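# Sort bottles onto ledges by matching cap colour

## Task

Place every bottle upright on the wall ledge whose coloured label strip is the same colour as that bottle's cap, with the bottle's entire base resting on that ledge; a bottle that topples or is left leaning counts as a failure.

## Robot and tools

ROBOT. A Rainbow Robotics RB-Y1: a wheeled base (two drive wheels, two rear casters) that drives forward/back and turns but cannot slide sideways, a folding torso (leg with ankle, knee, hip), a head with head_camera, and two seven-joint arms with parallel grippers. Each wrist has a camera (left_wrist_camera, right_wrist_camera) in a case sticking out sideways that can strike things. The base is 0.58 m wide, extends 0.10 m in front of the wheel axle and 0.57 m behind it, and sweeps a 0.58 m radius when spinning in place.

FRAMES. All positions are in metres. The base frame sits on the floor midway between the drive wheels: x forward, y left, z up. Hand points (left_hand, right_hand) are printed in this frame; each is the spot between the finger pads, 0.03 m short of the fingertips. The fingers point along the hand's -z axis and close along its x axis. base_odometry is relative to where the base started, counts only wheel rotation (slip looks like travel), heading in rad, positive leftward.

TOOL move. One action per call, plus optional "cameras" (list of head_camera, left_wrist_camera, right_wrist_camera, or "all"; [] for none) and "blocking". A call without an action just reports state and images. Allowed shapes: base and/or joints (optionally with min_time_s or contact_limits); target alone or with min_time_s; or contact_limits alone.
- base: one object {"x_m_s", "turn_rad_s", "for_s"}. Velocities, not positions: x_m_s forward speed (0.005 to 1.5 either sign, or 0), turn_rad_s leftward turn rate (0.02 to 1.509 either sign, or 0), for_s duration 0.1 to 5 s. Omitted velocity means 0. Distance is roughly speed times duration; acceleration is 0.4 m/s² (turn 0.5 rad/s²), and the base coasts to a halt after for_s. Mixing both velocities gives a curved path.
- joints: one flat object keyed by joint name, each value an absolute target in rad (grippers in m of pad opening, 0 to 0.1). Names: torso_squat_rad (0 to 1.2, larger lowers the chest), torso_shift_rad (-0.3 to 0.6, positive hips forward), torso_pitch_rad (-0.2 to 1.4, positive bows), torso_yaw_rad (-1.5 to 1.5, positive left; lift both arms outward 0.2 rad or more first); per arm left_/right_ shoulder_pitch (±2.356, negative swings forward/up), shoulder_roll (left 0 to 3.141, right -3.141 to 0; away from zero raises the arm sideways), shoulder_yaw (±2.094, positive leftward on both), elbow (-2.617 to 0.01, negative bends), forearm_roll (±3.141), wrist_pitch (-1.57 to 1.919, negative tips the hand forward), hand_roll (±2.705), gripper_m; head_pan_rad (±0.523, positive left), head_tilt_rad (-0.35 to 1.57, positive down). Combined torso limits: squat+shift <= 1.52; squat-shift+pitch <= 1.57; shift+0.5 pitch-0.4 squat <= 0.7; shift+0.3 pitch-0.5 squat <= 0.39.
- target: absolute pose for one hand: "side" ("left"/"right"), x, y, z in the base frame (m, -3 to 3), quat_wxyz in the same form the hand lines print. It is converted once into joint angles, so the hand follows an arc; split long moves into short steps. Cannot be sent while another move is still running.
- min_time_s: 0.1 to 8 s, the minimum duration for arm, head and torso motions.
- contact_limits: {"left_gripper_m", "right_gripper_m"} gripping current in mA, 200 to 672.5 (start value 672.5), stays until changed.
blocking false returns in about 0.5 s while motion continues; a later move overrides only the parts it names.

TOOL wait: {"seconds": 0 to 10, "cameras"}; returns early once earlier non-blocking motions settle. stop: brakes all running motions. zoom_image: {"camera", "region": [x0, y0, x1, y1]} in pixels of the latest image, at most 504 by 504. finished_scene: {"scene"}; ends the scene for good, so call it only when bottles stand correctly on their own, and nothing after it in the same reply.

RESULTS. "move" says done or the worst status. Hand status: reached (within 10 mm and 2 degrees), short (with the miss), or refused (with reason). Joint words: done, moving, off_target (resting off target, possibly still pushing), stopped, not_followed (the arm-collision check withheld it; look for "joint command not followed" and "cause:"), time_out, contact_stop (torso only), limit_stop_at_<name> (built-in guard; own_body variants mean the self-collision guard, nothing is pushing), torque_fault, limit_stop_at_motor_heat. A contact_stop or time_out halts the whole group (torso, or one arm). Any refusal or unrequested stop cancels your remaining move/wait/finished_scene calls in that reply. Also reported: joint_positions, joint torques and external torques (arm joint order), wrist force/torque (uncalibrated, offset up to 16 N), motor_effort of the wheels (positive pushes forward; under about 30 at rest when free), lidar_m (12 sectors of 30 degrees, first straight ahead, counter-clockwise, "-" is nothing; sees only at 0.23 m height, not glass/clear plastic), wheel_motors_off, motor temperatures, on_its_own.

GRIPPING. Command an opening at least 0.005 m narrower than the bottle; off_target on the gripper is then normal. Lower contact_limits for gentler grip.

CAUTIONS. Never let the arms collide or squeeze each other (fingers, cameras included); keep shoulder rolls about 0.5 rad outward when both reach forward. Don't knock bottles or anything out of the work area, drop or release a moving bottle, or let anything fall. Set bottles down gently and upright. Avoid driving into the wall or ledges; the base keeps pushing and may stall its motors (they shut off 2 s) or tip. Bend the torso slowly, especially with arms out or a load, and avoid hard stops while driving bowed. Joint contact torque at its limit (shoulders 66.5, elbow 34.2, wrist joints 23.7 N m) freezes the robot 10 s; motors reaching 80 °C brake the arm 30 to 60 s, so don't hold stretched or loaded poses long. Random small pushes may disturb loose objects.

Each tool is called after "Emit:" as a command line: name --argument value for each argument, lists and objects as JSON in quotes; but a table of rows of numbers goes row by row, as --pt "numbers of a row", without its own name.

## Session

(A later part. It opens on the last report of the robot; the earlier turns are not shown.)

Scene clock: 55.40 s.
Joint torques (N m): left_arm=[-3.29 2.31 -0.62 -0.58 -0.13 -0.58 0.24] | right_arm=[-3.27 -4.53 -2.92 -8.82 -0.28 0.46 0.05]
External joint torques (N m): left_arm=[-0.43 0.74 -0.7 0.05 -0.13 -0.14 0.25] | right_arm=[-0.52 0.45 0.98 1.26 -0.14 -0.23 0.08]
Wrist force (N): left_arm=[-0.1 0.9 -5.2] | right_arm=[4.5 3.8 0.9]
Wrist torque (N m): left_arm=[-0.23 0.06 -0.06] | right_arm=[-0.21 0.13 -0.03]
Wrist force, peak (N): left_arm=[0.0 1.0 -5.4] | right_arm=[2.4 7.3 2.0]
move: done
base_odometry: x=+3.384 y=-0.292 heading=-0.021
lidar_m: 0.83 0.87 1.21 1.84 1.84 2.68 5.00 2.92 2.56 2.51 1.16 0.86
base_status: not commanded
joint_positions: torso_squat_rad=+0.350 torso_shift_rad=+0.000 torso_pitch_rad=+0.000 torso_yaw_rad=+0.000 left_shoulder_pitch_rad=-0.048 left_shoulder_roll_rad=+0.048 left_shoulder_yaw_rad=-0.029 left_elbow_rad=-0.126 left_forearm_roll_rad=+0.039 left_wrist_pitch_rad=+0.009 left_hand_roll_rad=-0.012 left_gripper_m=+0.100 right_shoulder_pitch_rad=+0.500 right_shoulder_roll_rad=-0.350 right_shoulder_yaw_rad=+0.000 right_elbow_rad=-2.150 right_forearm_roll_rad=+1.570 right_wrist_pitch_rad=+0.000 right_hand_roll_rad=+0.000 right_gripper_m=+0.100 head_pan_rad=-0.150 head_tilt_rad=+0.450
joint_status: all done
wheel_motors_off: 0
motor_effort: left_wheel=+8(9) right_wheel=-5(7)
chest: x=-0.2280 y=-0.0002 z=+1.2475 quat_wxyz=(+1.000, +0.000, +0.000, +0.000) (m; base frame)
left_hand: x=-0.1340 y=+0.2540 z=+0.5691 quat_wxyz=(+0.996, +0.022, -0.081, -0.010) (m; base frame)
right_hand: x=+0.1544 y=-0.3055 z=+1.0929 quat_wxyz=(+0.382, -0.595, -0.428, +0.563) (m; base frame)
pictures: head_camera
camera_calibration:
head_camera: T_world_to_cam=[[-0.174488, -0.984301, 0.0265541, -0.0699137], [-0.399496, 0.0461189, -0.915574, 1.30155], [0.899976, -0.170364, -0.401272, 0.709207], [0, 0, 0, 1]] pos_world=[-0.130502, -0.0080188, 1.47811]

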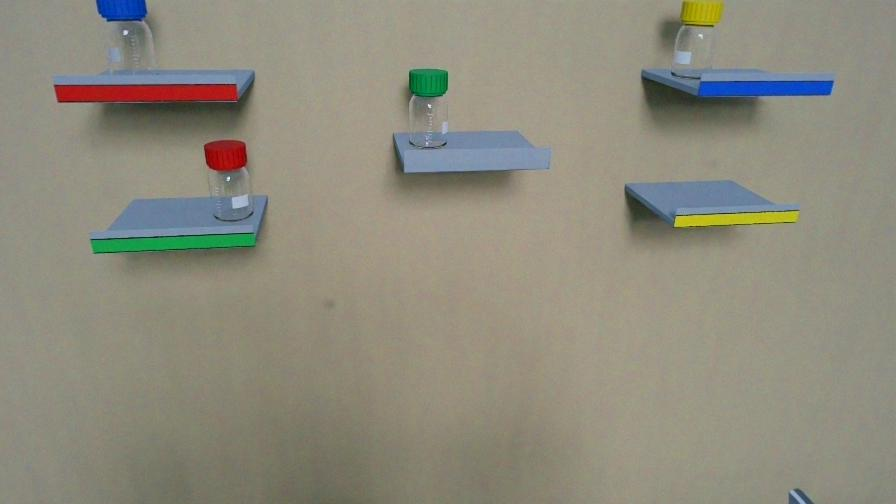

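Emit:
move --base '{"x_m_s": 0.3, "for_s": 1.433}' --joints '{"head_pan_rad": -0.3, "head_tilt_rad": 0.35}' --cameras '["head_camera"]'

Scene clock: 58.43 s.
Joint torques (N m): left_arm=[-2.6 2.58 -0.58 -0.75 -0.2 -0.6 0.26] | right_arm=[-2.63 -4.65 -2.68 -9.04 -0.32 0.47 -0.13]
External joint torques (N m): left_arm=[0.27 1.01 -0.67 -0.12 -0.2 -0.16 0.27] | right_arm=[0.12 0.33 1.22 1.05 -0.18 -0.22 -0.11]
Wrist force (N): left_arm=[-0.1 0.9 -5.3] | right_arm=[5.0 3.7 1.0]
Wrist torque (N m): left_arm=[-0.22 0.07 -0.03] | right_arm=[-0.20 0.19 0.00]
Wrist force, peak (N): left_arm=[0.3 1.0 -5.4] | right_arm=[5.0 5.2 0.7]
move: done
base_odometry: x=+3.814 y=-0.301 heading=-0.021
lidar_m: 0.40 0.42 0.59 1.15 1.98 2.55 5.44 3.17 2.60 1.47 0.56 0.41
base_status: done (sent for 1.43 of 1.43 s)
joint_positions: torso_squat_rad=+0.350 torso_shift_rad=+0.000 torso_pitch_rad=+0.000 torso_yaw_rad=+0.000 left_shoulder_pitch_rad=-0.048 left_shoulder_roll_rad=+0.048 left_shoulder_yaw_rad=-0.029 left_elbow_rad=-0.126 left_forearm_roll_rad=+0.039 left_wrist_pitch_rad=+0.009 left_hand_roll_rad=-0.012 left_gripper_m=+0.100 right_shoulder_pitch_rad=+0.500 right_shoulder_roll_rad=-0.350 right_shoulder_yaw_rad=+0.000 right_elbow_rad=-2.150 right_forearm_roll_rad=+1.570 right_wrist_pitch_rad=+0.000 right_hand_roll_rad=+0.000 right_gripper_m=+0.100 head_pan_rad=-0.300 head_tilt_rad=+0.350
joint_status: all done
wheel_motors_off: 0
motor_effort: left_wheel=+4(37) right_wheel=-7(14)
chest: x=-0.2280 y=-0.0002 z=+1.2475 quat_wxyz=(+1.000, +0.000, +0.000, +0.000) (m; base frame)
left_hand: x=-0.1339 y=+0.2540 z=+0.5691 quat_wxyz=(+0.996, +0.022, -0.081, -0.010) (m; base frame)
right_hand: x=+0.1544 y=-0.3055 z=+1.0929 quat_wxyz=(+0.382, -0.595, -0.428, +0.563) (m; base frame)
pictures: head_camera
camera_calibration:
head_camera: T_world_to_cam=[[-0.322058, -0.946419, 0.0238549, -0.0963997], [-0.299056, 0.0777943, -0.951059, 1.37361], [0.898245, -0.313431, -0.308087, 0.573891], [0, 0, 0, 1]] pos_world=[-0.135754, -0.0182186, 1.48549]

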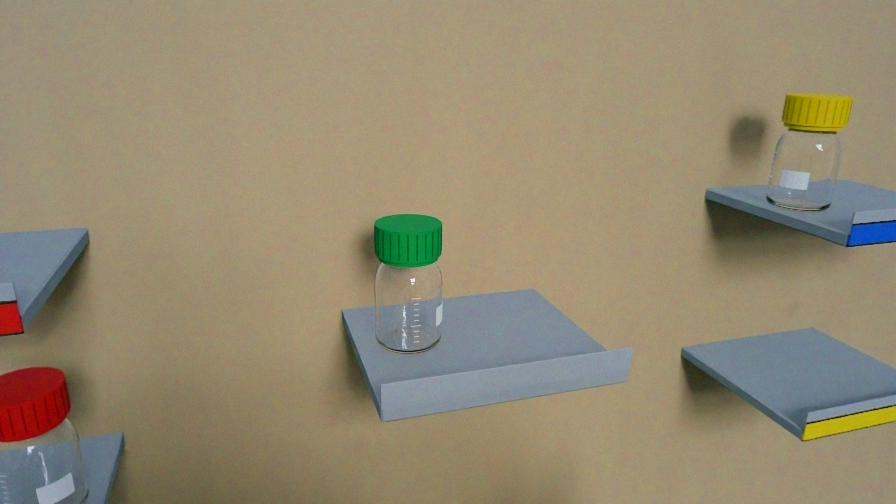

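Emit:
move --target '{"side": "right", "x": 0.10, "y": -0.44, "z": 1.395, "quat_wxyz": [0.5894, -0.5894, -0.3907, 0.3907]}' --min_time_s 1.5 --cameras '["head_camera", "right_wrist_camera"]'

Scene clock: 63.33 s.
Joint torques (N m): left_arm=[-2.74 2.34 -0.31 -0.81 -0.14 -0.55 0.31] | right_arm=[-0.25 -4.92 -7.63 3.51 1.35 -0.51 -0.03]
External joint torques (N m): left_arm=[0.13 0.77 -0.39 -0.17 -0.14 -0.11 0.32] | right_arm=[0.85 0.49 0.8 0.08 -0.19 -0.05 -0.03]
Wrist force (N): left_arm=[-0.3 0.8 -5.0] | right_arm=[2.3 4.9 0.2]
Wrist torque (N m): left_arm=[-0.21 0.04 -0.04] | right_arm=[-0.26 -0.02 -0.21]
Wrist force, peak (N): left_arm=[-0.2 1.0 -5.4] | right_arm=[6.9 5.3 0.3]
move: short
base_odometry: x=+3.814 y=-0.301 heading=-0.021
lidar_m: 0.40 0.42 0.59 1.15 1.98 2.54 5.44 3.16 2.60 1.47 0.57 0.41
base_status: not commanded
joint_positions: torso_squat_rad=+0.350 torso_shift_rad=+0.000 torso_pitch_rad=+0.000 torso_yaw_rad=+0.000 left_shoulder_pitch_rad=-0.048 left_shoulder_roll_rad=+0.048 left_shoulder_yaw_rad=-0.029 left_elbow_rad=-0.126 left_forearm_roll_rad=+0.039 left_wrist_pitch_rad=+0.009 left_hand_roll_rad=-0.012 left_gripper_m=+0.100 right_shoulder_pitch_rad=+1.153 right_shoulder_roll_rad=-1.318 right_shoulder_yaw_rad=-1.458 right_elbow_rad=-2.617 right_forearm_roll_rad=-0.588 right_wrist_pitch_rad=+0.905 right_hand_roll_rad=+0.231 right_gripper_m=+0.100 head_pan_rad=-0.300 head_tilt_rad=+0.350
joint_status: all done
wheel_motors_off: 0
motor_effort: left_wheel=+6(6) right_wheel=-7(8)
chest: x=-0.2280 y=-0.0002 z=+1.2475 quat_wxyz=(+1.000, +0.000, +0.000, +0.000) (m; base frame)
left_hand: x=-0.1339 y=+0.2540 z=+0.5691 quat_wxyz=(+0.996, +0.022, -0.081, -0.010) (m; base frame)
right_hand: x=+0.1007 y=-0.4405 z=+1.3954 quat_wxyz=(+0.593, -0.561, -0.397, +0.419) (m; base frame)
right_hand_status: short (checked arc, as near as the solve gets, planned for 1.5 s): 1 mm and 4.6 deg off. The place is met; only the turn is off.
pictures: head_camera, right_wrist_camera
camera_calibration:
head_camera: T_world_to_cam=[[-0.322032, -0.946426, 0.0239458, -0.0964362], [-0.299002, 0.0776749, -0.951086, 1.37365], [0.898273, -0.31344, -0.307997, 0.573793], [0, 0, 0, 1]] pos_world=[-0.135755, -0.0181183, 1.48549]
right_wrist_camera: T_world_to_cam=[[-0.346297, -0.936749, 0.05079, -0.453448], [-0.523082, 0.147863, -0.839358, 1.31604], [0.778758, -0.317234, -0.541201, 0.609153], [0, 0, 0, 1]] pos_world=[0.056985, -0.426116, 1.45733]

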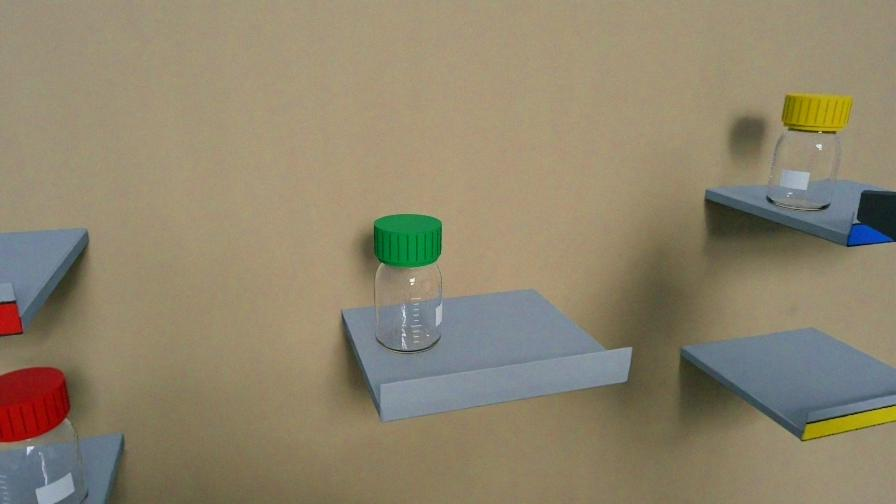

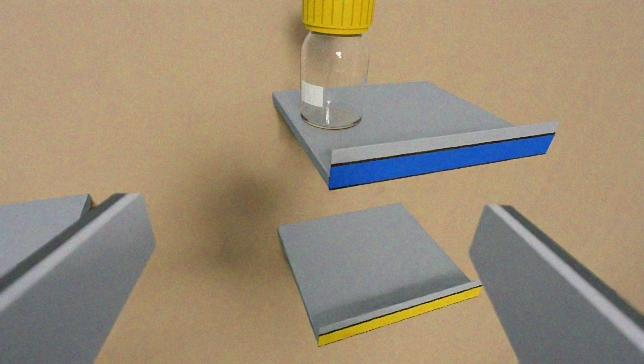

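Emit:
move --target '{"side": "right", "x": 0.20, "y": -0.488, "z": 1.393, "quat_wxyz": [0.5894, -0.5894, -0.3907, 0.3907]}' --min_time_s 1.0 --cameras '["head_camera", "right_wrist_camera"]'

Scene clock: 65.47 s.
Joint torques (N m): left_arm=[-2.38 2.45 -0.71 -0.6 -0.08 -0.48 0.24] | right_arm=[-7.14 -4.85 -8.11 2.4 1.28 -0.07 0.11]
External joint torques (N m): left_arm=[0.49 0.88 -0.79 0.03 -0.09 -0.05 0.24] | right_arm=[0.27 -0.71 2.72 -0.45 -0.21 -0.22 0.11]
Wrist force (N): left_arm=[0.2 0.9 -5.1] | right_arm=[2.7 4.3 0.8]
Wrist torque (N m): left_arm=[-0.21 0.08 -0.04] | right_arm=[-0.21 -0.04 -0.02]
Wrist force, peak (N): left_arm=[-0.2 1.0 -5.5] | right_arm=[3.0 5.6 0.3]
move: done
base_odometry: x=+3.814 y=-0.301 heading=-0.021
lidar_m: 0.40 0.42 0.59 1.15 1.98 2.55 5.44 3.16 2.60 1.47 0.57 0.42
base_status: not commanded
joint_positions: torso_squat_rad=+0.350 torso_shift_rad=+0.000 torso_pitch_rad=+0.000 torso_yaw_rad=+0.000 left_shoulder_pitch_rad=-0.048 left_shoulder_roll_rad=+0.048 left_shoulder_yaw_rad=-0.029 left_elbow_rad=-0.126 left_forearm_roll_rad=+0.039 left_wrist_pitch_rad=+0.009 left_hand_roll_rad=-0.012 left_gripper_m=+0.100 right_shoulder_pitch_rad=+1.151 right_shoulder_roll_rad=-1.693 right_shoulder_yaw_rad=-1.216 right_elbow_rad=-2.245 right_forearm_roll_rad=-0.226 right_wrist_pitch_rad=+0.870 right_hand_roll_rad=-0.074 right_gripper_m=+0.100 head_pan_rad=-0.300 head_tilt_rad=+0.350
joint_status: all done
wheel_motors_off: 0
motor_effort: left_wheel=+7(7) right_wheel=-6(8)
chest: x=-0.2280 y=-0.0002 z=+1.2475 quat_wxyz=(+1.000, +0.000, +0.000, +0.000) (m; base frame)
left_hand: x=-0.1340 y=+0.2540 z=+0.5691 quat_wxyz=(+0.996, +0.022, -0.081, -0.010) (m; base frame)
right_hand: x=+0.2000 y=-0.4880 z=+1.3931 quat_wxyz=(+0.589, -0.589, -0.391, +0.391) (m; base frame)
right_hand_status: reached (checked arc, planned for 1.0 s): 0 mm and 0.0 deg off.
pictures: head_camera, right_wrist_camera
camera_calibration:
head_camera: T_world_to_cam=[[-0.322032, -0.946426, 0.0239458, -0.0964362], [-0.299002, 0.0776749, -0.951086, 1.37365], [0.898273, -0.31344, -0.307997, 0.573793], [0, 0, 0, 1]] pos_world=[-0.135755, -0.0181183, 1.48549]
right_wrist_camera: T_world_to_cam=[[-0.404294, -0.913175, 0.0515504, -0.441394], [-0.471393, 0.159739, -0.867336, 1.40755], [0.783795, -0.374959, -0.495046, 0.422141], [0, 0, 0, 1]] pos_world=[0.154186, -0.469626, 1.45256]

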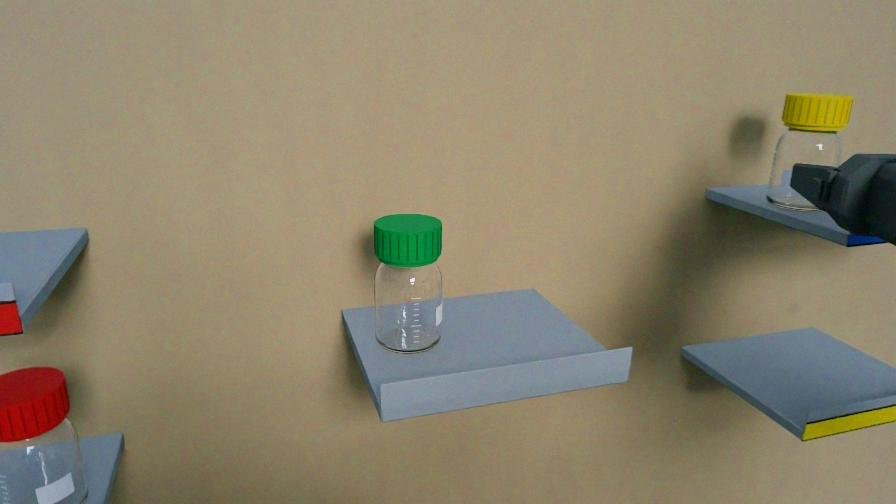

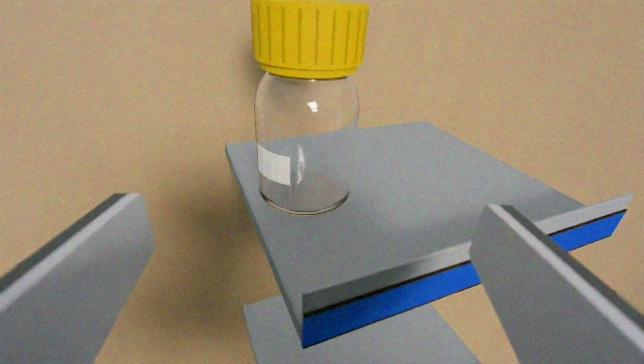

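Emit:
move --target '{"side": "right", "x": 0.309, "y": -0.533, "z": 1.392, "quat_wxyz": [0.5894, -0.5894, -0.3907, 0.3907]}' --min_time_s 1.0 --cameras '["head_camera", "right_wrist_camera"]'

Scene clock: 67.70 s.
Joint torques (N m): left_arm=[-3.17 2.28 -0.69 -0.77 -0.14 -0.52 0.25] | right_arm=[-12.34 -0.92 -8.07 4.16 0.82 0.85 0.07]
External joint torques (N m): left_arm=[-0.31 0.71 -0.78 -0.13 -0.15 -0.09 0.26] | right_arm=[1.77 0.18 3.11 -0.1 -0.22 0.21 0.08]
Wrist force (N): left_arm=[0.2 0.7 -5.0] | right_arm=[2.7 4.0 0.8]
Wrist torque (N m): left_arm=[-0.20 0.10 -0.04] | right_arm=[-0.16 0.06 -0.05]
Wrist force, peak (N): left_arm=[-0.1 1.0 -5.5] | right_arm=[3.8 5.2 1.4]
move: done
base_odometry: x=+3.814 y=-0.301 heading=-0.021
lidar_m: 0.40 0.42 0.59 1.14 1.98 2.54 5.44 3.16 2.59 1.46 0.57 0.42
base_status: not commanded
joint_positions: torso_squat_rad=+0.350 torso_shift_rad=+0.000 torso_pitch_rad=+0.000 torso_yaw_rad=+0.000 left_shoulder_pitch_rad=-0.048 left_shoulder_roll_rad=+0.048 left_shoulder_yaw_rad=-0.029 left_elbow_rad=-0.126 left_forearm_roll_rad=+0.039 left_wrist_pitch_rad=+0.009 left_hand_roll_rad=-0.012 left_gripper_m=+0.100 right_shoulder_pitch_rad=+1.218 right_shoulder_roll_rad=-2.075 right_shoulder_yaw_rad=-1.119 right_elbow_rad=-1.695 right_forearm_roll_rad=-0.118 right_wrist_pitch_rad=+0.639 right_hand_roll_rad=-0.326 right_gripper_m=+0.100 head_pan_rad=-0.300 head_tilt_rad=+0.350
joint_status: all done
wheel_motors_off: 0
motor_effort: left_wheel=+6(7) right_wheel=-6(7)
chest: x=-0.2280 y=-0.0002 z=+1.2475 quat_wxyz=(+1.000, +0.000, +0.000, +0.000) (m; base frame)
left_hand: x=-0.1340 y=+0.2540 z=+0.5691 quat_wxyz=(+0.996, +0.022, -0.081, -0.010) (m; base frame)
right_hand: x=+0.3089 y=-0.5327 z=+1.3924 quat_wxyz=(+0.589, -0.589, -0.391, +0.391) (m; base frame)
right_hand_status: reached (checked arc, planned for 1.0 s): 0 mm and 0.0 deg off.
pictures: head_camera, right_wrist_camera
camera_calibration:
head_camera: T_world_to_cam=[[-0.322032, -0.946426, 0.0239458, -0.0965309], [-0.299002, 0.0776749, -0.951086, 1.37366], [0.898273, -0.31344, -0.307997, 0.573762], [0, 0, 0, 1]] pos_world=[-0.135755, -0.0182183, 1.48549]
right_wrist_camera: T_world_to_cam=[[-0.404186, -0.913232, 0.0513832, -0.437918], [-0.471452, 0.159862, -0.867281, 1.46538], [0.783815, -0.374768, -0.495159, 0.319808], [0, 0, 0, 1]] pos_world=[0.263186, -0.514325, 1.45175]

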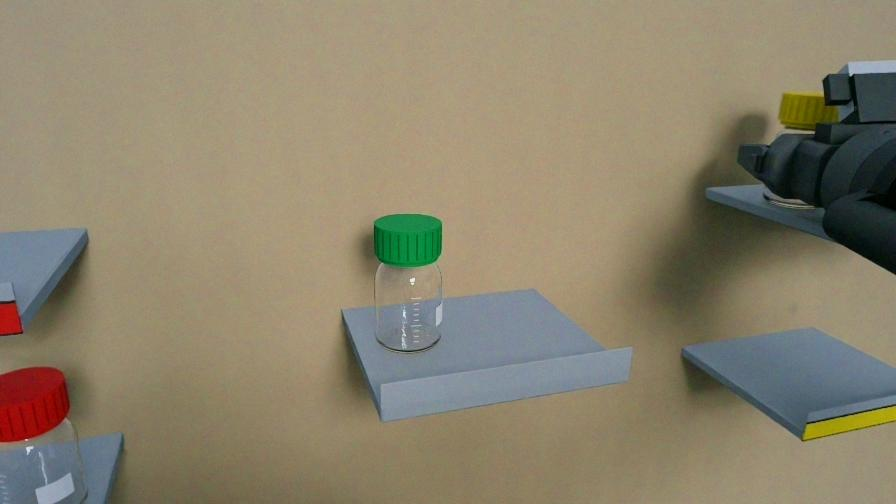

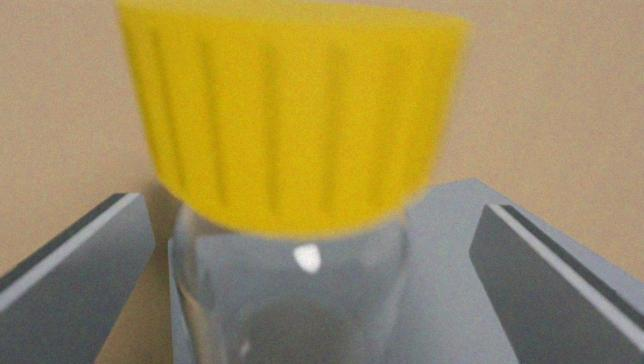

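Emit:
move --joints '{"right_gripper_m": 0.045}' --cameras '["right_wrist_camera"]'

Scene clock: 69.10 s.
Joint torques (N m): left_arm=[-2.89 1.96 -0.48 -0.49 -0.19 -0.49 0.21] | right_arm=[-12.12 -0.9 -8.08 4.18 0.93 0.73 0.21]
External joint torques (N m): left_arm=[-0.02 0.39 -0.57 0.14 -0.2 -0.05 0.22] | right_arm=[1.99 0.19 3.1 -0.08 -0.11 0.08 0.22]
Wrist force (N): left_arm=[0.0 0.9 -5.0] | right_arm=[3.1 4.1 1.2]
Wrist torque (N m): left_arm=[-0.20 0.07 -0.04] | right_arm=[-0.07 0.08 -0.01]
Wrist force, peak (N): left_arm=[-0.4 1.2 -5.4] | right_arm=[3.1 5.5 1.1]
move: off_target
base_odometry: x=+3.814 y=-0.301 heading=-0.021
lidar_m: 0.40 0.42 0.59 1.14 1.98 2.54 5.44 3.16 2.60 1.46 0.57 0.42
base_status: not commanded
joint_positions: torso_squat_rad=+0.350 torso_shift_rad=+0.000 torso_pitch_rad=+0.000 torso_yaw_rad=+0.000 left_shoulder_pitch_rad=-0.048 left_shoulder_roll_rad=+0.048 left_shoulder_yaw_rad=-0.029 left_elbow_rad=-0.126 left_forearm_roll_rad=+0.039 left_wrist_pitch_rad=+0.009 left_hand_roll_rad=-0.012 left_gripper_m=+0.100 right_shoulder_pitch_rad=+1.218 right_shoulder_roll_rad=-2.075 right_shoulder_yaw_rad=-1.119 right_elbow_rad=-1.695 right_forearm_roll_rad=-0.118 right_wrist_pitch_rad=+0.639 right_hand_roll_rad=-0.326 right_gripper_m=+0.055 head_pan_rad=-0.300 head_tilt_rad=+0.350
joint_status: right_gripper_m off_target (ended at +0.055, target +0.045)
wheel_motors_off: 0
motor_effort: left_wheel=+6(7) right_wheel=-7(7)
chest: x=-0.2280 y=-0.0002 z=+1.2475 quat_wxyz=(+1.000, +0.000, +0.000, +0.000) (m; base frame)
left_hand: x=-0.1340 y=+0.2540 z=+0.5691 quat_wxyz=(+0.996, +0.022, -0.081, -0.010) (m; base frame)
right_hand: x=+0.3089 y=-0.5327 z=+1.3924 quat_wxyz=(+0.589, -0.589, -0.391, +0.391) (m; base frame)
pictures: right_wrist_camera
camera_calibration:
right_wrist_camera: T_world_to_cam=[[-0.404186, -0.913232, 0.0513832, -0.437918], [-0.471452, 0.159862, -0.867281, 1.46538], [0.783815, -0.374768, -0.495159, 0.319808], [0, 0, 0, 1]] pos_world=[0.263186, -0.514325, 1.45175]

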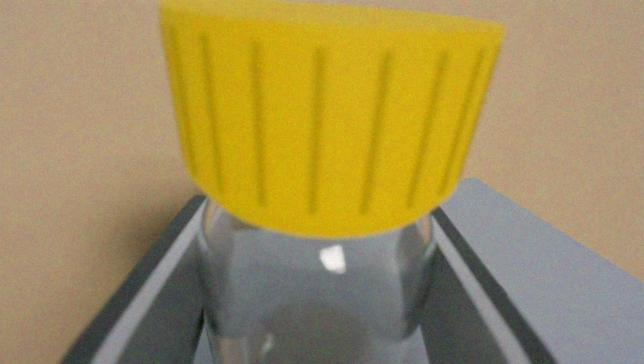

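Emit:
move --target '{"side": "right", "x": 0.309, "y": -0.533, "z": 1.425, "quat_wxyz": [0.5894, -0.5894, -0.3907, 0.3907]}' --min_time_s 0.8 --cameras '["right_wrist_camera"]'

Emit:
move --target '{"side": "right", "x": 0.15, "y": -0.466, "z": 1.425, "quat_wxyz": [0.5894, -0.5894, -0.3907, 0.3907]}' --min_time_s 1.2 --cameras '["head_camera", "right_wrist_camera"]'

Scene clock: 71.50 s.
Joint torques (N m): left_arm=[-2.83 2.23 -0.47 -0.53 -0.08 -0.58 0.23] | right_arm=[-15.17 -1.52 -11.64 4.51 1.02 0.17 0.03]
External joint torques (N m): left_arm=[0.03 0.66 -0.55 0.1 -0.09 -0.14 0.24] | right_arm=[-1.19 1 -0.44 0.26 -0.04 -0.14 0.04]
Wrist force (N): left_arm=[0.1 1.1 -5.1] | right_arm=[3.0 5.9 0.2]
Wrist torque (N m): left_arm=[-0.25 0.08 -0.05] | right_arm=[-0.20 0.08 -0.22]
Wrist force, peak (N): left_arm=[0.0 0.9 -5.4] | right_arm=[3.6 6.8 0.5]
move: done
base_odometry: x=+3.814 y=-0.301 heading=-0.021
lidar_m: 0.40 0.42 0.58 1.14 1.98 2.54 5.44 3.16 2.59 1.46 0.56 0.42
base_status: not commanded
joint_positions: torso_squat_rad=+0.350 torso_shift_rad=+0.000 torso_pitch_rad=+0.000 torso_yaw_rad=+0.000 left_shoulder_pitch_rad=-0.048 left_shoulder_roll_rad=+0.048 left_shoulder_yaw_rad=-0.029 left_elbow_rad=-0.126 left_forearm_roll_rad=+0.039 left_wrist_pitch_rad=+0.009 left_hand_roll_rad=-0.012 left_gripper_m=+0.100 right_shoulder_pitch_rad=+1.140 right_shoulder_roll_rad=-2.069 right_shoulder_yaw_rad=-1.135 right_elbow_rad=-1.658 right_forearm_roll_rad=-0.270 right_wrist_pitch_rad=+0.609 right_hand_roll_rad=-0.159 right_gripper_m=+0.055 head_pan_rad=-0.300 head_tilt_rad=+0.350
joint_status: all done
wheel_motors_off: 0
motor_effort: left_wheel=+6(7) right_wheel=-6(8)
chest: x=-0.2280 y=-0.0002 z=+1.2475 quat_wxyz=(+1.000, +0.000, +0.000, +0.000) (m; base frame)
left_hand: x=-0.1340 y=+0.2540 z=+0.5691 quat_wxyz=(+0.996, +0.022, -0.081, -0.010) (m; base frame)
right_hand: x=+0.3090 y=-0.5328 z=+1.4246 quat_wxyz=(+0.589, -0.590, -0.391, +0.391) (m; base frame)
right_hand_status: reached (checked arc, planned for 0.8 s): 0 mm and 0.1 deg off.
pictures: right_wrist_camera
camera_calibration:
right_wrist_camera: T_world_to_cam=[[-0.40374, -0.913429, 0.051397, -0.439988], [-0.470175, 0.158971, -0.868138, 1.49373], [0.784812, -0.374668, -0.493655, 0.333183], [0, 0, 0, 1]] pos_world=[0.263191, -0.514526, 1.48386]

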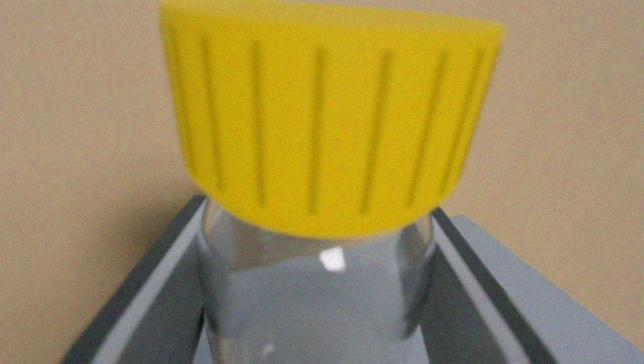

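Scene clock: 73.10 s.
Joint torques (N m): left_arm=[-3.27 2.29 -0.44 -0.48 -0.19 -0.45 0.25] | right_arm=[-6.09 -7.34 -10.24 2.91 1.55 -0.5 -0.16]
External joint torques (N m): left_arm=[-0.4 0.72 -0.53 0.15 -0.2 -0.02 0.26] | right_arm=[-1.48 -0.58 -0.58 -0.23 -0.07 -0.12 -0.15]
Wrist force (N): left_arm=[-0.1 0.9 -5.1] | right_arm=[2.7 5.6 0.7]
Wrist torque (N m): left_arm=[-0.22 0.05 -0.04] | right_arm=[-0.19 0.05 -0.20]
Wrist force, peak (N): left_arm=[0.1 0.9 -5.4] | right_arm=[3.8 8.1 0.8]
move: done
base_odometry: x=+3.814 y=-0.301 heading=-0.021
lidar_m: 0.40 0.42 0.59 1.14 1.97 2.54 5.44 3.17 2.59 1.47 0.56 0.42
base_status: not commanded
joint_positions: torso_squat_rad=+0.350 torso_shift_rad=+0.000 torso_pitch_rad=+0.000 torso_yaw_rad=+0.000 left_shoulder_pitch_rad=-0.048 left_shoulder_roll_rad=+0.048 left_shoulder_yaw_rad=-0.029 left_elbow_rad=-0.126 left_forearm_roll_rad=+0.039 left_wrist_pitch_rad=+0.009 left_hand_roll_rad=-0.012 left_gripper_m=+0.100 right_shoulder_pitch_rad=+1.013 right_shoulder_roll_rad=-1.529 right_shoulder_yaw_rad=-1.322 right_elbow_rad=-2.416 right_forearm_roll_rad=-0.484 right_wrist_pitch_rad=+0.977 right_hand_roll_rad=+0.188 right_gripper_m=+0.055 head_pan_rad=-0.300 head_tilt_rad=+0.350
joint_status: all done
wheel_motors_off: 0
motor_effort: left_wheel=+7(7) right_wheel=-6(7)
chest: x=-0.2280 y=-0.0002 z=+1.2475 quat_wxyz=(+1.000, +0.000, +0.000, +0.000) (m; base frame)
left_hand: x=-0.1340 y=+0.2541 z=+0.5691 quat_wxyz=(+0.996, +0.022, -0.081, -0.010) (m; base frame)
right_hand: x=+0.1501 y=-0.4661 z=+1.4246 quat_wxyz=(+0.589, -0.589, -0.390, +0.391) (m; base frame)
right_hand_status: reached (checked arc, planned for 1.2 s): 0 mm and 0.0 deg off.
pictures: head_camera, right_wrist_camera
camera_calibration:
head_camera: T_world_to_cam=[[-0.322061, -0.946418, 0.0238564, -0.096402], [-0.298971, 0.077764, -0.951088, 1.37367], [0.898272, -0.31344, -0.307996, 0.573761], [0, 0, 0, 1]] pos_world=[-0.135755, -0.0182185, 1.48549]
right_wrist_camera: T_world_to_cam=[[-0.40452, -0.913067, 0.0516922, -0.443292], [-0.471682, 0.159879, -0.867153, 1.40772], [0.783504, -0.375163, -0.495352, 0.485373], [0, 0, 0, 1]] pos_world=[0.104384, -0.447726, 1.48406]

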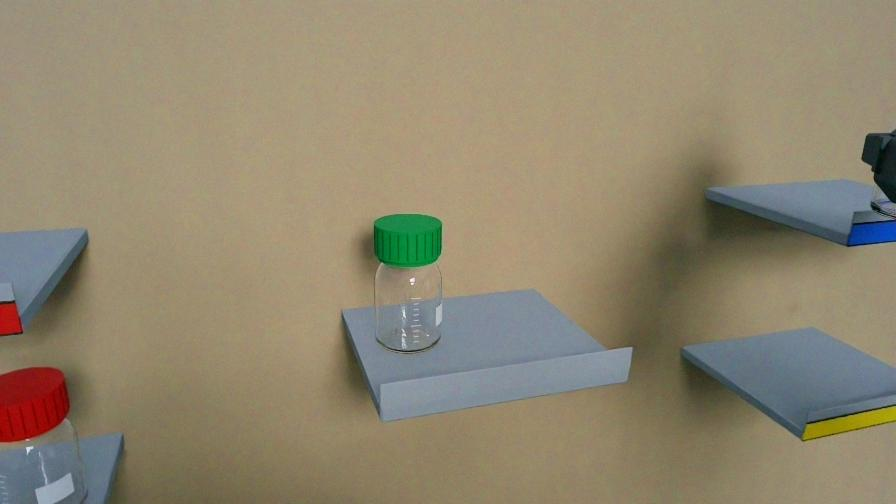

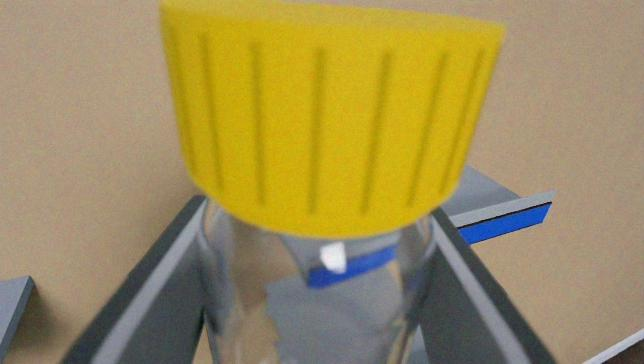

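Emit:
move --target '{"side": "right", "x": 0.13, "y": -0.50, "z": 1.224, "quat_wxyz": [0.5894, -0.5894, -0.3907, 0.3907]}' --min_time_s 1.2 --cameras '["head_camera", "right_wrist_camera"]'

Scene clock: 74.97 s.
Joint torques (N m): left_arm=[-2.81 2.74 -0.94 -0.72 -0.19 -0.49 0.33] | right_arm=[-4.55 -9.92 -9.25 -2.35 1.23 0.93 0.15]
External joint torques (N m): left_arm=[0.05 1.17 -1.03 -0.09 -0.19 -0.06 0.34] | right_arm=[-1.38 -0.25 0.75 0.31 -0.1 0.22 0.15]
Wrist force (N): left_arm=[-0.1 1.0 -5.1] | right_arm=[2.8 6.8 -0.1]
Wrist torque (N m): left_arm=[-0.24 0.05 -0.03] | right_arm=[-0.29 -0.01 -0.07]
Wrist force, peak (N): left_arm=[-0.1 1.1 -5.4] | right_arm=[3.7 7.7 0.6]
move: done
base_odometry: x=+3.814 y=-0.301 heading=-0.021
lidar_m: 0.40 0.41 0.59 1.14 1.98 2.54 5.44 3.17 2.60 1.47 0.57 0.42
base_status: not commanded
joint_positions: torso_squat_rad=+0.350 torso_shift_rad=+0.000 torso_pitch_rad=+0.000 torso_yaw_rad=+0.000 left_shoulder_pitch_rad=-0.048 left_shoulder_roll_rad=+0.048 left_shoulder_yaw_rad=-0.029 left_elbow_rad=-0.126 left_forearm_roll_rad=+0.039 left_wrist_pitch_rad=+0.009 left_hand_roll_rad=-0.012 left_gripper_m=+0.100 right_shoulder_pitch_rad=+0.873 right_shoulder_roll_rad=-1.343 right_shoulder_yaw_rad=-0.370 right_elbow_rad=-2.361 right_forearm_roll_rad=+0.591 right_wrist_pitch_rad=+0.848 right_hand_roll_rad=-0.360 right_gripper_m=+0.055 head_pan_rad=-0.300 head_tilt_rad=+0.350
joint_status: all done
wheel_motors_off: 0
motor_effort: left_wheel=+7(7) right_wheel=-7(7)
chest: x=-0.2280 y=-0.0002 z=+1.2475 quat_wxyz=(+1.000, +0.000, +0.000, +0.000) (m; base frame)
left_hand: x=-0.1340 y=+0.2541 z=+0.5691 quat_wxyz=(+0.996, +0.022, -0.081, -0.010) (m; base frame)
right_hand: x=+0.1300 y=-0.4998 z=+1.2238 quat_wxyz=(+0.590, -0.589, -0.390, +0.391) (m; base frame)
right_hand_status: reached (checked arc, planned for 1.2 s): 0 mm and 0.1 deg off.
pictures: head_camera, right_wrist_camera
camera_calibration:
head_camera: T_world_to_cam=[[-0.321974, -0.946449, 0.0238249, -0.0963443], [-0.299063, 0.0777978, -0.951057, 1.37361], [0.898273, -0.313341, -0.308097, 0.573912], [0, 0, 0, 1]] pos_world=[-0.135755, -0.0182187, 1.48549]
right_wrist_camera: T_world_to_cam=[[-0.403935, -0.913331, 0.0516067, -0.47197], [-0.473015, 0.160246, -0.866359, 1.22879], [0.783002, -0.374364, -0.496748, 0.391193], [0, 0, 0, 1]] pos_world=[0.0842838, -0.481524, 1.28325]

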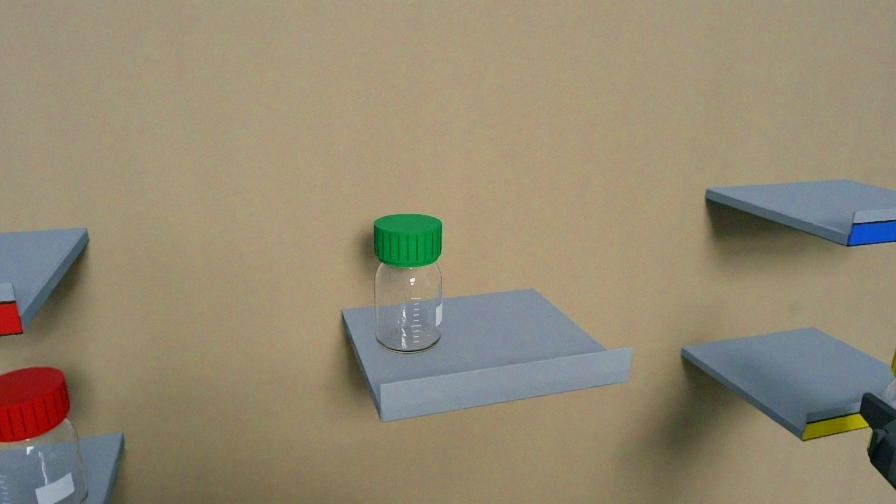

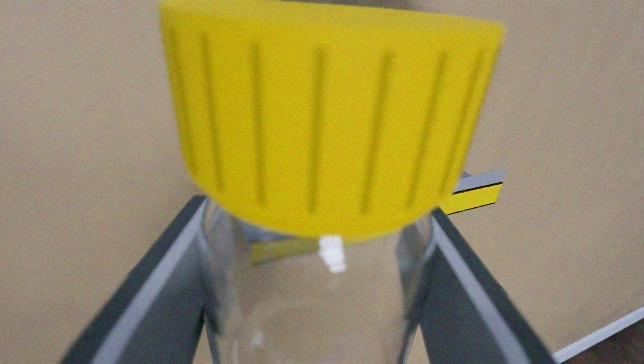

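Emit:
move --joints '{"head_pan_rad": -0.52, "head_tilt_rad": 0.42}' --cameras '["head_camera"]'

Emit:
move --target '{"side": "right", "x": 0.22, "y": -0.55, "z": 1.226, "quat_wxyz": [0.5894, -0.5894, -0.3907, 0.3907]}' --min_time_s 1.0 --cameras '["head_camera"]'

Scene clock: 76.10 s.
Joint torques (N m): left_arm=[-2.67 2.23 -0.37 -0.64 -0.08 -0.46 0.21] | right_arm=[-4.53 -10.76 -8.74 -2.26 1.36 0.89 0.25]
External joint torques (N m): left_arm=[0.2 0.65 -0.46 -0.01 -0.09 -0.02 0.22] | right_arm=[-1.36 -1.09 1.26 0.41 0.04 0.18 0.26]
Wrist force (N): left_arm=[0.1 0.8 -5.1] | right_arm=[2.2 6.1 0.4]
Wrist torque (N m): left_arm=[-0.21 0.09 -0.04] | right_arm=[-0.21 -0.08 -0.02]
Wrist force, peak (N): left_arm=[-0.1 0.9 -5.4] | right_arm=[3.2 6.8 0.4]
move: done
base_odometry: x=+3.814 y=-0.301 heading=-0.021
lidar_m: 0.40 0.41 0.59 1.14 1.98 2.53 5.44 3.17 2.60 1.47 0.56 0.42
base_status: not commanded
joint_positions: torso_squat_rad=+0.350 torso_shift_rad=+0.000 torso_pitch_rad=+0.000 torso_yaw_rad=+0.000 left_shoulder_pitch_rad=-0.048 left_shoulder_roll_rad=+0.048 left_shoulder_yaw_rad=-0.029 left_elbow_rad=-0.126 left_forearm_roll_rad=+0.039 left_wrist_pitch_rad=+0.009 left_hand_roll_rad=-0.012 left_gripper_m=+0.100 right_shoulder_pitch_rad=+0.873 right_shoulder_roll_rad=-1.343 right_shoulder_yaw_rad=-0.370 right_elbow_rad=-2.361 right_forearm_roll_rad=+0.591 right_wrist_pitch_rad=+0.848 right_hand_roll_rad=-0.360 right_gripper_m=+0.055 head_pan_rad=-0.520 head_tilt_rad=+0.420
joint_status: all done
wheel_motors_off: 0
motor_effort: left_wheel=+7(7) right_wheel=-6(7)
chest: x=-0.2280 y=-0.0002 z=+1.2475 quat_wxyz=(+1.000, +0.000, +0.000, +0.000) (m; base frame)
left_hand: x=-0.1340 y=+0.2541 z=+0.5691 quat_wxyz=(+0.996, +0.022, -0.081, -0.010) (m; base frame)
right_hand: x=+0.1300 y=-0.4998 z=+1.2238 quat_wxyz=(+0.590, -0.589, -0.390, +0.391) (m; base frame)
pictures: head_camera
camera_calibration:
head_camera: T_world_to_cam=[[-0.519212, -0.854257, 0.0257527, -0.13973], [-0.33206, 0.173876, -0.927094, 1.33218], [0.787499, -0.48991, -0.373943, 0.64642], [0, 0, 0, 1]] pos_world=[-0.13924, -0.0343122, 1.48038]

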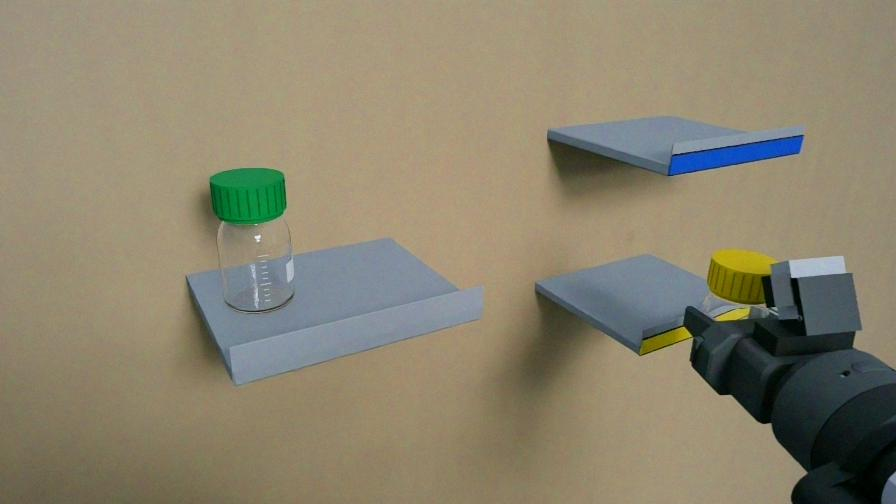

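Scene clock: 77.87 s.
Joint torques (N m): left_arm=[-3.18 2.23 -0.17 -0.43 -0.07 -0.57 0.28] | right_arm=[-5.13 -15.24 -5.32 0.22 -0.29 0.16 -0.61]
External joint torques (N m): left_arm=[-0.3 0.67 -0.26 0.21 -0.07 -0.13 0.29] | right_arm=[3.8 1.53 6.19 0.49 -1.36 -0.9 -0.6]
Wrist force (N): left_arm=[-0.2 1.1 -5.1] | right_arm=[3.8 -2.9 -1.0]
Wrist torque (N m): left_arm=[-0.26 0.05 -0.05] | right_arm=[-0.35 0.04 -0.01]
Wrist force, peak (N): left_arm=[-2.6 1.5 -4.9] | right_arm=[18.6 -21.1 90.2]
move: done
base_odometry: x=+3.814 y=-0.301 heading=-0.021
lidar_m: 0.40 0.42 0.59 1.14 1.99 2.54 5.44 3.17 2.60 1.46 0.57 0.42
base_status: not commanded
joint_positions: torso_squat_rad=+0.350 torso_shift_rad=+0.000 torso_pitch_rad=+0.000 torso_yaw_rad=+0.000 left_shoulder_pitch_rad=-0.048 left_shoulder_roll_rad=+0.048 left_shoulder_yaw_rad=-0.029 left_elbow_rad=-0.126 left_forearm_roll_rad=+0.039 left_wrist_pitch_rad=+0.009 left_hand_roll_rad=-0.012 left_gripper_m=+0.100 right_shoulder_pitch_rad=+0.323 right_shoulder_roll_rad=-1.585 right_shoulder_yaw_rad=+0.086 right_elbow_rad=-1.946 right_forearm_roll_rad=+0.538 right_wrist_pitch_rad=+0.763 right_hand_roll_rad=-0.552 right_gripper_m=+0.055 head_pan_rad=-0.520 head_tilt_rad=+0.420
joint_status: all done
wheel_motors_off: 0
motor_effort: left_wheel=+3(16) right_wheel=-3(22)
chest: x=-0.2282 y=+0.0000 z=+1.2475 quat_wxyz=(+1.000, +0.000, +0.000, +0.000) (m; base frame)
left_hand: x=-0.1339 y=+0.2540 z=+0.5690 quat_wxyz=(+0.996, +0.022, -0.081, -0.010) (m; base frame)
right_hand: x=+0.2204 y=-0.5489 z=+1.2273 quat_wxyz=(+0.589, -0.588, -0.392, +0.392) (m; base frame)
right_hand_status: reached (checked arc, planned for 1.0 s): 2 mm and 0.2 deg off.
pictures: head_camera
camera_calibration:
head_camera: T_world_to_cam=[[-0.519254, -0.854225, 0.0259703, -0.139904], [-0.331737, 0.17346, -0.927287, 1.33238], [0.787607, -0.490113, -0.373448, 0.646], [0, 0, 0, 1]] pos_world=[-0.139441, -0.0340108, 1.48038]

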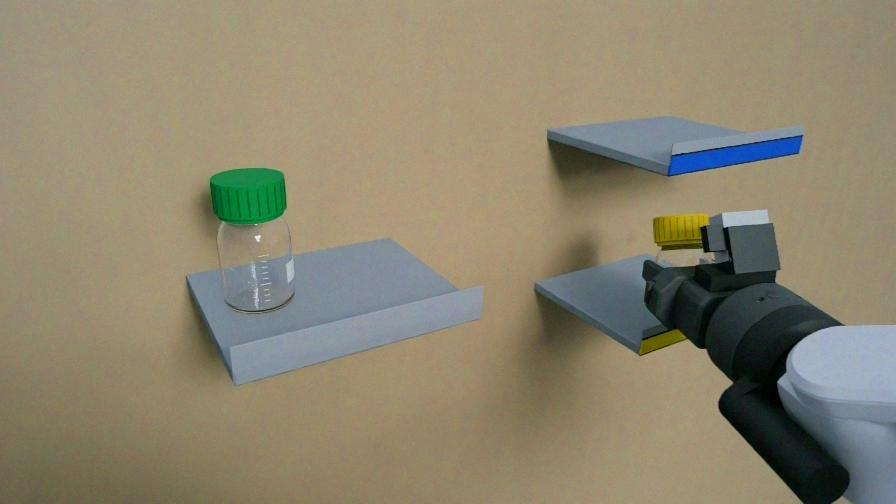

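Emit:
wait --seconds 0.1 --cameras '["head_camera", "right_wrist_camera"]'

Emit:
zoom_image --camera "head_camera" --region '[520, 100, 820, 380]'

Scene clock: 78.80 s.
Joint torques (N m): left_arm=[-3.12 2.34 -0.51 -0.55 -0.11 -0.6 0.25] | right_arm=[-5.13 -15.76 -5.06 -0.01 -0.27 -0.01 -0.14]
External joint torques (N m): left_arm=[-0.25 0.78 -0.6 0.09 -0.11 -0.16 0.26] | right_arm=[3.8 1.01 6.45 0.27 -1.34 -1.06 -0.13]
Wrist force (N): left_arm=[0.0 1.1 -5.0] | right_arm=[3.9 -3.1 0.5]
Wrist torque (N m): left_arm=[-0.26 0.08 -0.03] | right_arm=[-0.45 0.06 -0.06]
Wrist force, peak (N): left_arm=[-0.1 0.6 -5.4] | right_arm=[4.6 -5.0 0.4]
base_odometry: x=+3.814 y=-0.301 heading=-0.021
lidar_m: 0.40 0.42 0.58 1.15 1.98 2.54 5.44 3.17 2.60 1.47 0.56 0.42
base_status: not commanded
joint_positions: torso_squat_rad=+0.350 torso_shift_rad=+0.000 torso_pitch_rad=+0.000 torso_yaw_rad=+0.000 left_shoulder_pitch_rad=-0.048 left_shoulder_roll_rad=+0.048 left_shoulder_yaw_rad=-0.029 left_elbow_rad=-0.126 left_forearm_roll_rad=+0.039 left_wrist_pitch_rad=+0.009 left_hand_roll_rad=-0.012 left_gripper_m=+0.100 right_shoulder_pitch_rad=+0.323 right_shoulder_roll_rad=-1.585 right_shoulder_yaw_rad=+0.086 right_elbow_rad=-1.946 right_forearm_roll_rad=+0.538 right_wrist_pitch_rad=+0.763 right_hand_roll_rad=-0.552 right_gripper_m=+0.055 head_pan_rad=-0.520 head_tilt_rad=+0.420
joint_status: all done
wheel_motors_off: 0
motor_effort: left_wheel=+4(16) right_wheel=-3(22)
chest: x=-0.2282 y=+0.0000 z=+1.2475 quat_wxyz=(+1.000, +0.000, +0.000, +0.000) (m; base frame)
left_hand: x=-0.1339 y=+0.2540 z=+0.5690 quat_wxyz=(+0.996, +0.022, -0.081, -0.010) (m; base frame)
right_hand: x=+0.2204 y=-0.5489 z=+1.2273 quat_wxyz=(+0.589, -0.588, -0.392, +0.392) (m; base frame)
right_hand_status: reached (checked arc, planned for 1.0 s): 2 mm and 0.2 deg off.
wait: 0.10 s; at rest from the start
pictures: head_camera, right_wrist_camera
camera_calibration:
head_camera: T_world_to_cam=[[-0.519254, -0.854225, 0.0259703, -0.139904], [-0.331737, 0.17346, -0.927287, 1.33238], [0.787607, -0.490113, -0.373448, 0.646], [0, 0, 0, 1]] pos_world=[-0.139441, -0.0340108, 1.48038]
right_wrist_camera: T_world_to_cam=[[-0.400788, -0.91474, 0.0511822, -0.481445], [-0.472327, 0.158432, -0.867068, 1.28227], [0.785033, -0.371685, -0.495554, 0.303293], [0, 0, 0, 1]] pos_world=[0.174597, -0.53082, 1.28675]

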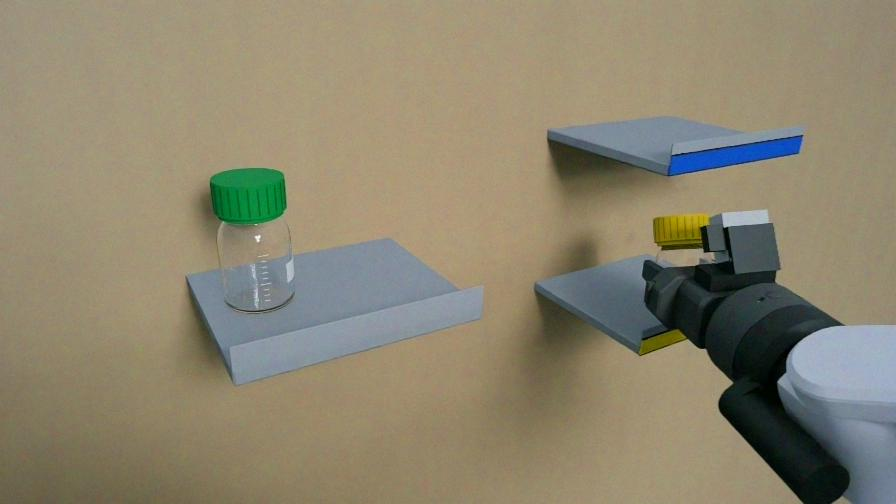

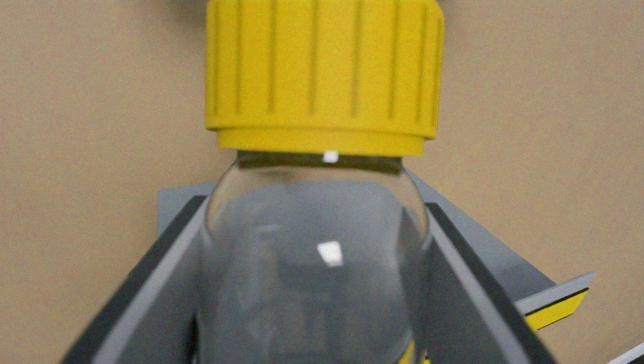

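Scaled by 1.680 from the camera's 896x504 image, which has a finer 1280x720 frame.

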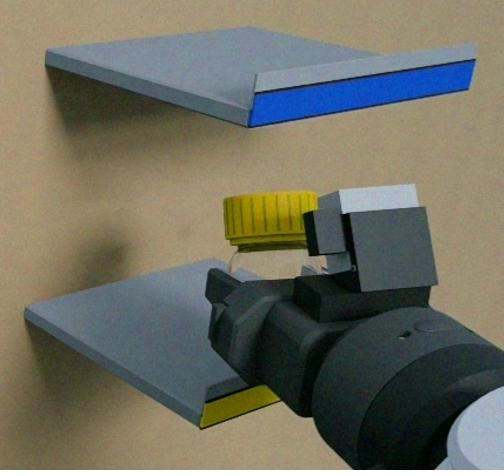

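Emit:
move --target '{"side": "right", "x": 0.213, "y": -0.546, "z": 1.238, "quat_wxyz": [0.5894, -0.5894, -0.3907, 0.3907]}' --min_time_s 0.8 --cameras '["right_wrist_camera"]'

Emit:
move --target '{"side": "right", "x": 0.14, "y": -0.515, "z": 1.24, "quat_wxyz": [0.5894, -0.5894, -0.3907, 0.3907]}' --min_time_s 1.0 --cameras '["head_camera", "right_wrist_camera"]'

Emit:
zoom_image --camera "head_camera" --region '[600, 180, 896, 430]'

Scene clock: 81.13 s.
Joint torques (N m): left_arm=[-2.81 2.4 -0.76 -0.65 -0.21 -0.45 0.18] | right_arm=[-7.23 -17.85 -11.42 -0.2 1.02 1.44 -0.03]
External joint torques (N m): left_arm=[0.06 0.83 -0.85 -0.02 -0.22 -0.02 0.19] | right_arm=[1.43 -2.24 -0.12 -0.41 -0.06 0.32 -0.02]
Wrist force (N): left_arm=[0.1 0.9 -5.4] | right_arm=[2.9 6.5 0.1]
Wrist torque (N m): left_arm=[-0.22 0.10 -0.05] | right_arm=[-0.29 0.07 0.00]
Wrist force, peak (N): left_arm=[0.0 0.8 -5.5] | right_arm=[2.9 7.4 0.9]
move: done
base_odometry: x=+3.814 y=-0.301 heading=-0.021
lidar_m: 0.40 0.42 0.60 1.14 1.98 2.54 5.44 3.16 2.59 1.47 0.57 0.42
base_status: not commanded
joint_positions: torso_squat_rad=+0.350 torso_shift_rad=+0.000 torso_pitch_rad=+0.000 torso_yaw_rad=+0.000 left_shoulder_pitch_rad=-0.048 left_shoulder_roll_rad=+0.048 left_shoulder_yaw_rad=-0.029 left_elbow_rad=-0.126 left_forearm_roll_rad=+0.039 left_wrist_pitch_rad=+0.009 left_hand_roll_rad=-0.012 left_gripper_m=+0.100 right_shoulder_pitch_rad=+0.427 right_shoulder_roll_rad=-1.645 right_shoulder_yaw_rad=+0.005 right_elbow_rad=-1.996 right_forearm_roll_rad=+0.517 right_wrist_pitch_rad=+0.801 right_hand_roll_rad=-0.589 right_gripper_m=+0.055 head_pan_rad=-0.520 head_tilt_rad=+0.420
joint_status: all done
wheel_motors_off: 0
motor_effort: left_wheel=+3(4) right_wheel=-3(4)
chest: x=-0.2281 y=-0.0001 z=+1.2475 quat_wxyz=(+1.000, +0.000, +0.000, +0.000) (m; base frame)
left_hand: x=-0.1339 y=+0.2541 z=+0.5691 quat_wxyz=(+0.996, +0.022, -0.081, -0.010) (m; base frame)
right_hand: x=+0.2134 y=-0.5459 z=+1.2375 quat_wxyz=(+0.589, -0.590, -0.391, +0.390) (m; base frame)
right_hand_status: reached (checked arc, planned for 0.8 s): 1 mm and 0.0 deg off.
pictures: right_wrist_camera
camera_calibration:
right_wrist_camera: T_world_to_cam=[[-0.405079, -0.912843, 0.0512682, -0.480111], [-0.470886, 0.160235, -0.86752, 1.28854], [0.783695, -0.375556, -0.494753, 0.312094], [0, 0, 0, 1]] pos_world=[0.167684, -0.527527, 1.29686]

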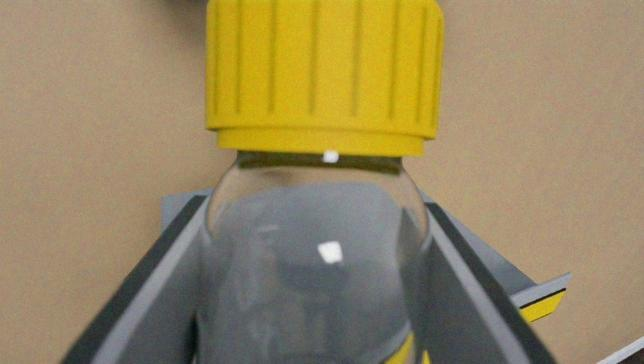

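Scene clock: 82.60 s.
Joint torques (N m): left_arm=[-2.75 2.31 -0.68 -0.56 -0.11 -0.5 0.24] | right_arm=[-3.46 -8.06 -9.81 -0.9 1.21 1.15 0.07]
External joint torques (N m): left_arm=[0.12 0.74 -0.77 0.07 -0.12 -0.07 0.25] | right_arm=[0.64 -0.22 0.39 0.27 -0.02 0.17 0.08]
Wrist force (N): left_arm=[-0.1 0.8 -5.0] | right_arm=[3.3 6.0 0.6]
Wrist torque (N m): left_arm=[-0.20 0.06 -0.05] | right_arm=[-0.24 0.08 -0.21]
Wrist force, peak (N): left_arm=[-0.1 1.0 -5.3] | right_arm=[2.9 8.0 1.1]
move: done
base_odometry: x=+3.814 y=-0.301 heading=-0.021
lidar_m: 0.40 0.42 0.59 1.15 1.98 2.54 5.44 3.17 2.59 1.47 0.56 0.41
base_status: not commanded
joint_positions: torso_squat_rad=+0.350 torso_shift_rad=+0.000 torso_pitch_rad=+0.000 torso_yaw_rad=+0.000 left_shoulder_pitch_rad=-0.048 left_shoulder_roll_rad=+0.048 left_shoulder_yaw_rad=-0.029 left_elbow_rad=-0.126 left_forearm_roll_rad=+0.039 left_wrist_pitch_rad=+0.009 left_hand_roll_rad=-0.012 left_gripper_m=+0.100 right_shoulder_pitch_rad=+1.009 right_shoulder_roll_rad=-1.485 right_shoulder_yaw_rad=-0.495 right_elbow_rad=-2.312 right_forearm_roll_rad=+0.576 right_wrist_pitch_rad=+0.865 right_hand_roll_rad=-0.513 right_gripper_m=+0.055 head_pan_rad=-0.520 head_tilt_rad=+0.420
joint_status: all done
wheel_motors_off: 0
motor_effort: left_wheel=+3(4) right_wheel=-3(3)
chest: x=-0.2280 y=-0.0002 z=+1.2475 quat_wxyz=(+1.000, +0.000, +0.000, +0.000) (m; base frame)
left_hand: x=-0.1339 y=+0.2541 z=+0.5691 quat_wxyz=(+0.996, +0.022, -0.081, -0.010) (m; base frame)
right_hand: x=+0.1401 y=-0.5149 z=+1.2398 quat_wxyz=(+0.589, -0.590, -0.391, +0.391) (m; base frame)
right_hand_status: reached (checked arc, planned for 1.0 s): 0 mm and 0.0 deg off.
pictures: head_camera, right_wrist_camera
camera_calibration:
head_camera: T_world_to_cam=[[-0.519273, -0.854219, 0.0258166, -0.139832], [-0.331918, 0.173749, -0.927169, 1.33231], [0.787519, -0.490022, -0.373753, 0.646138], [0, 0, 0, 1]] pos_world=[-0.139241, -0.0343118, 1.48038]
right_wrist_camera: T_world_to_cam=[[-0.404575, -0.913067, 0.0512662, -0.48191], [-0.470865, 0.159925, -0.867589, 1.25095], [0.783968, -0.375144, -0.494633, 0.382382], [0, 0, 0, 1]] pos_world=[0.094286, -0.496626, 1.29916]

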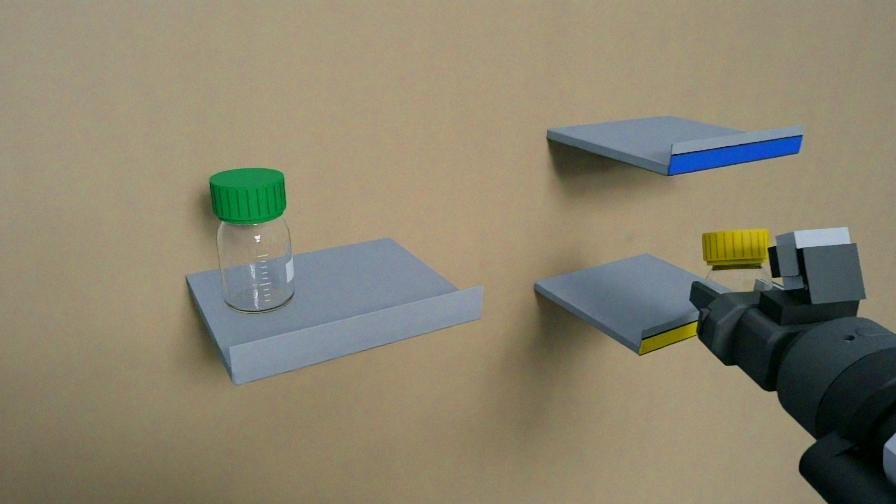

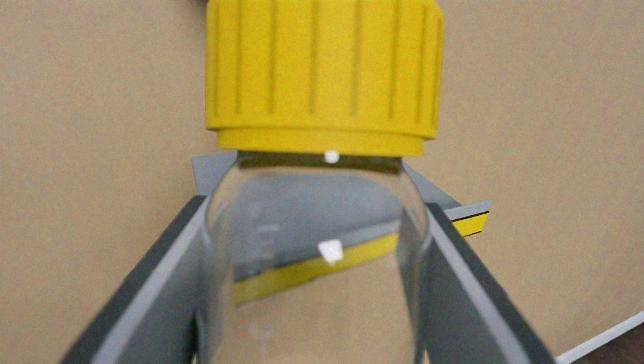

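Scaled by 1.703 from the camera's 896x504 image, which has a finer 1280x720 frame.

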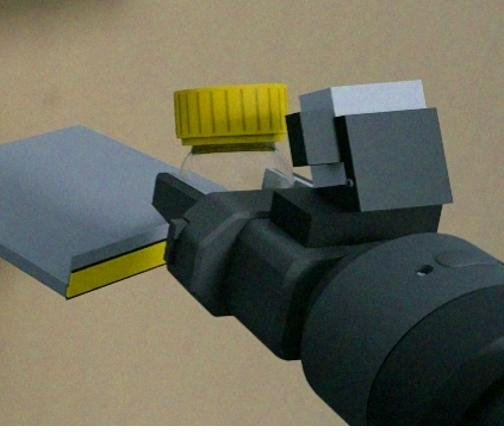

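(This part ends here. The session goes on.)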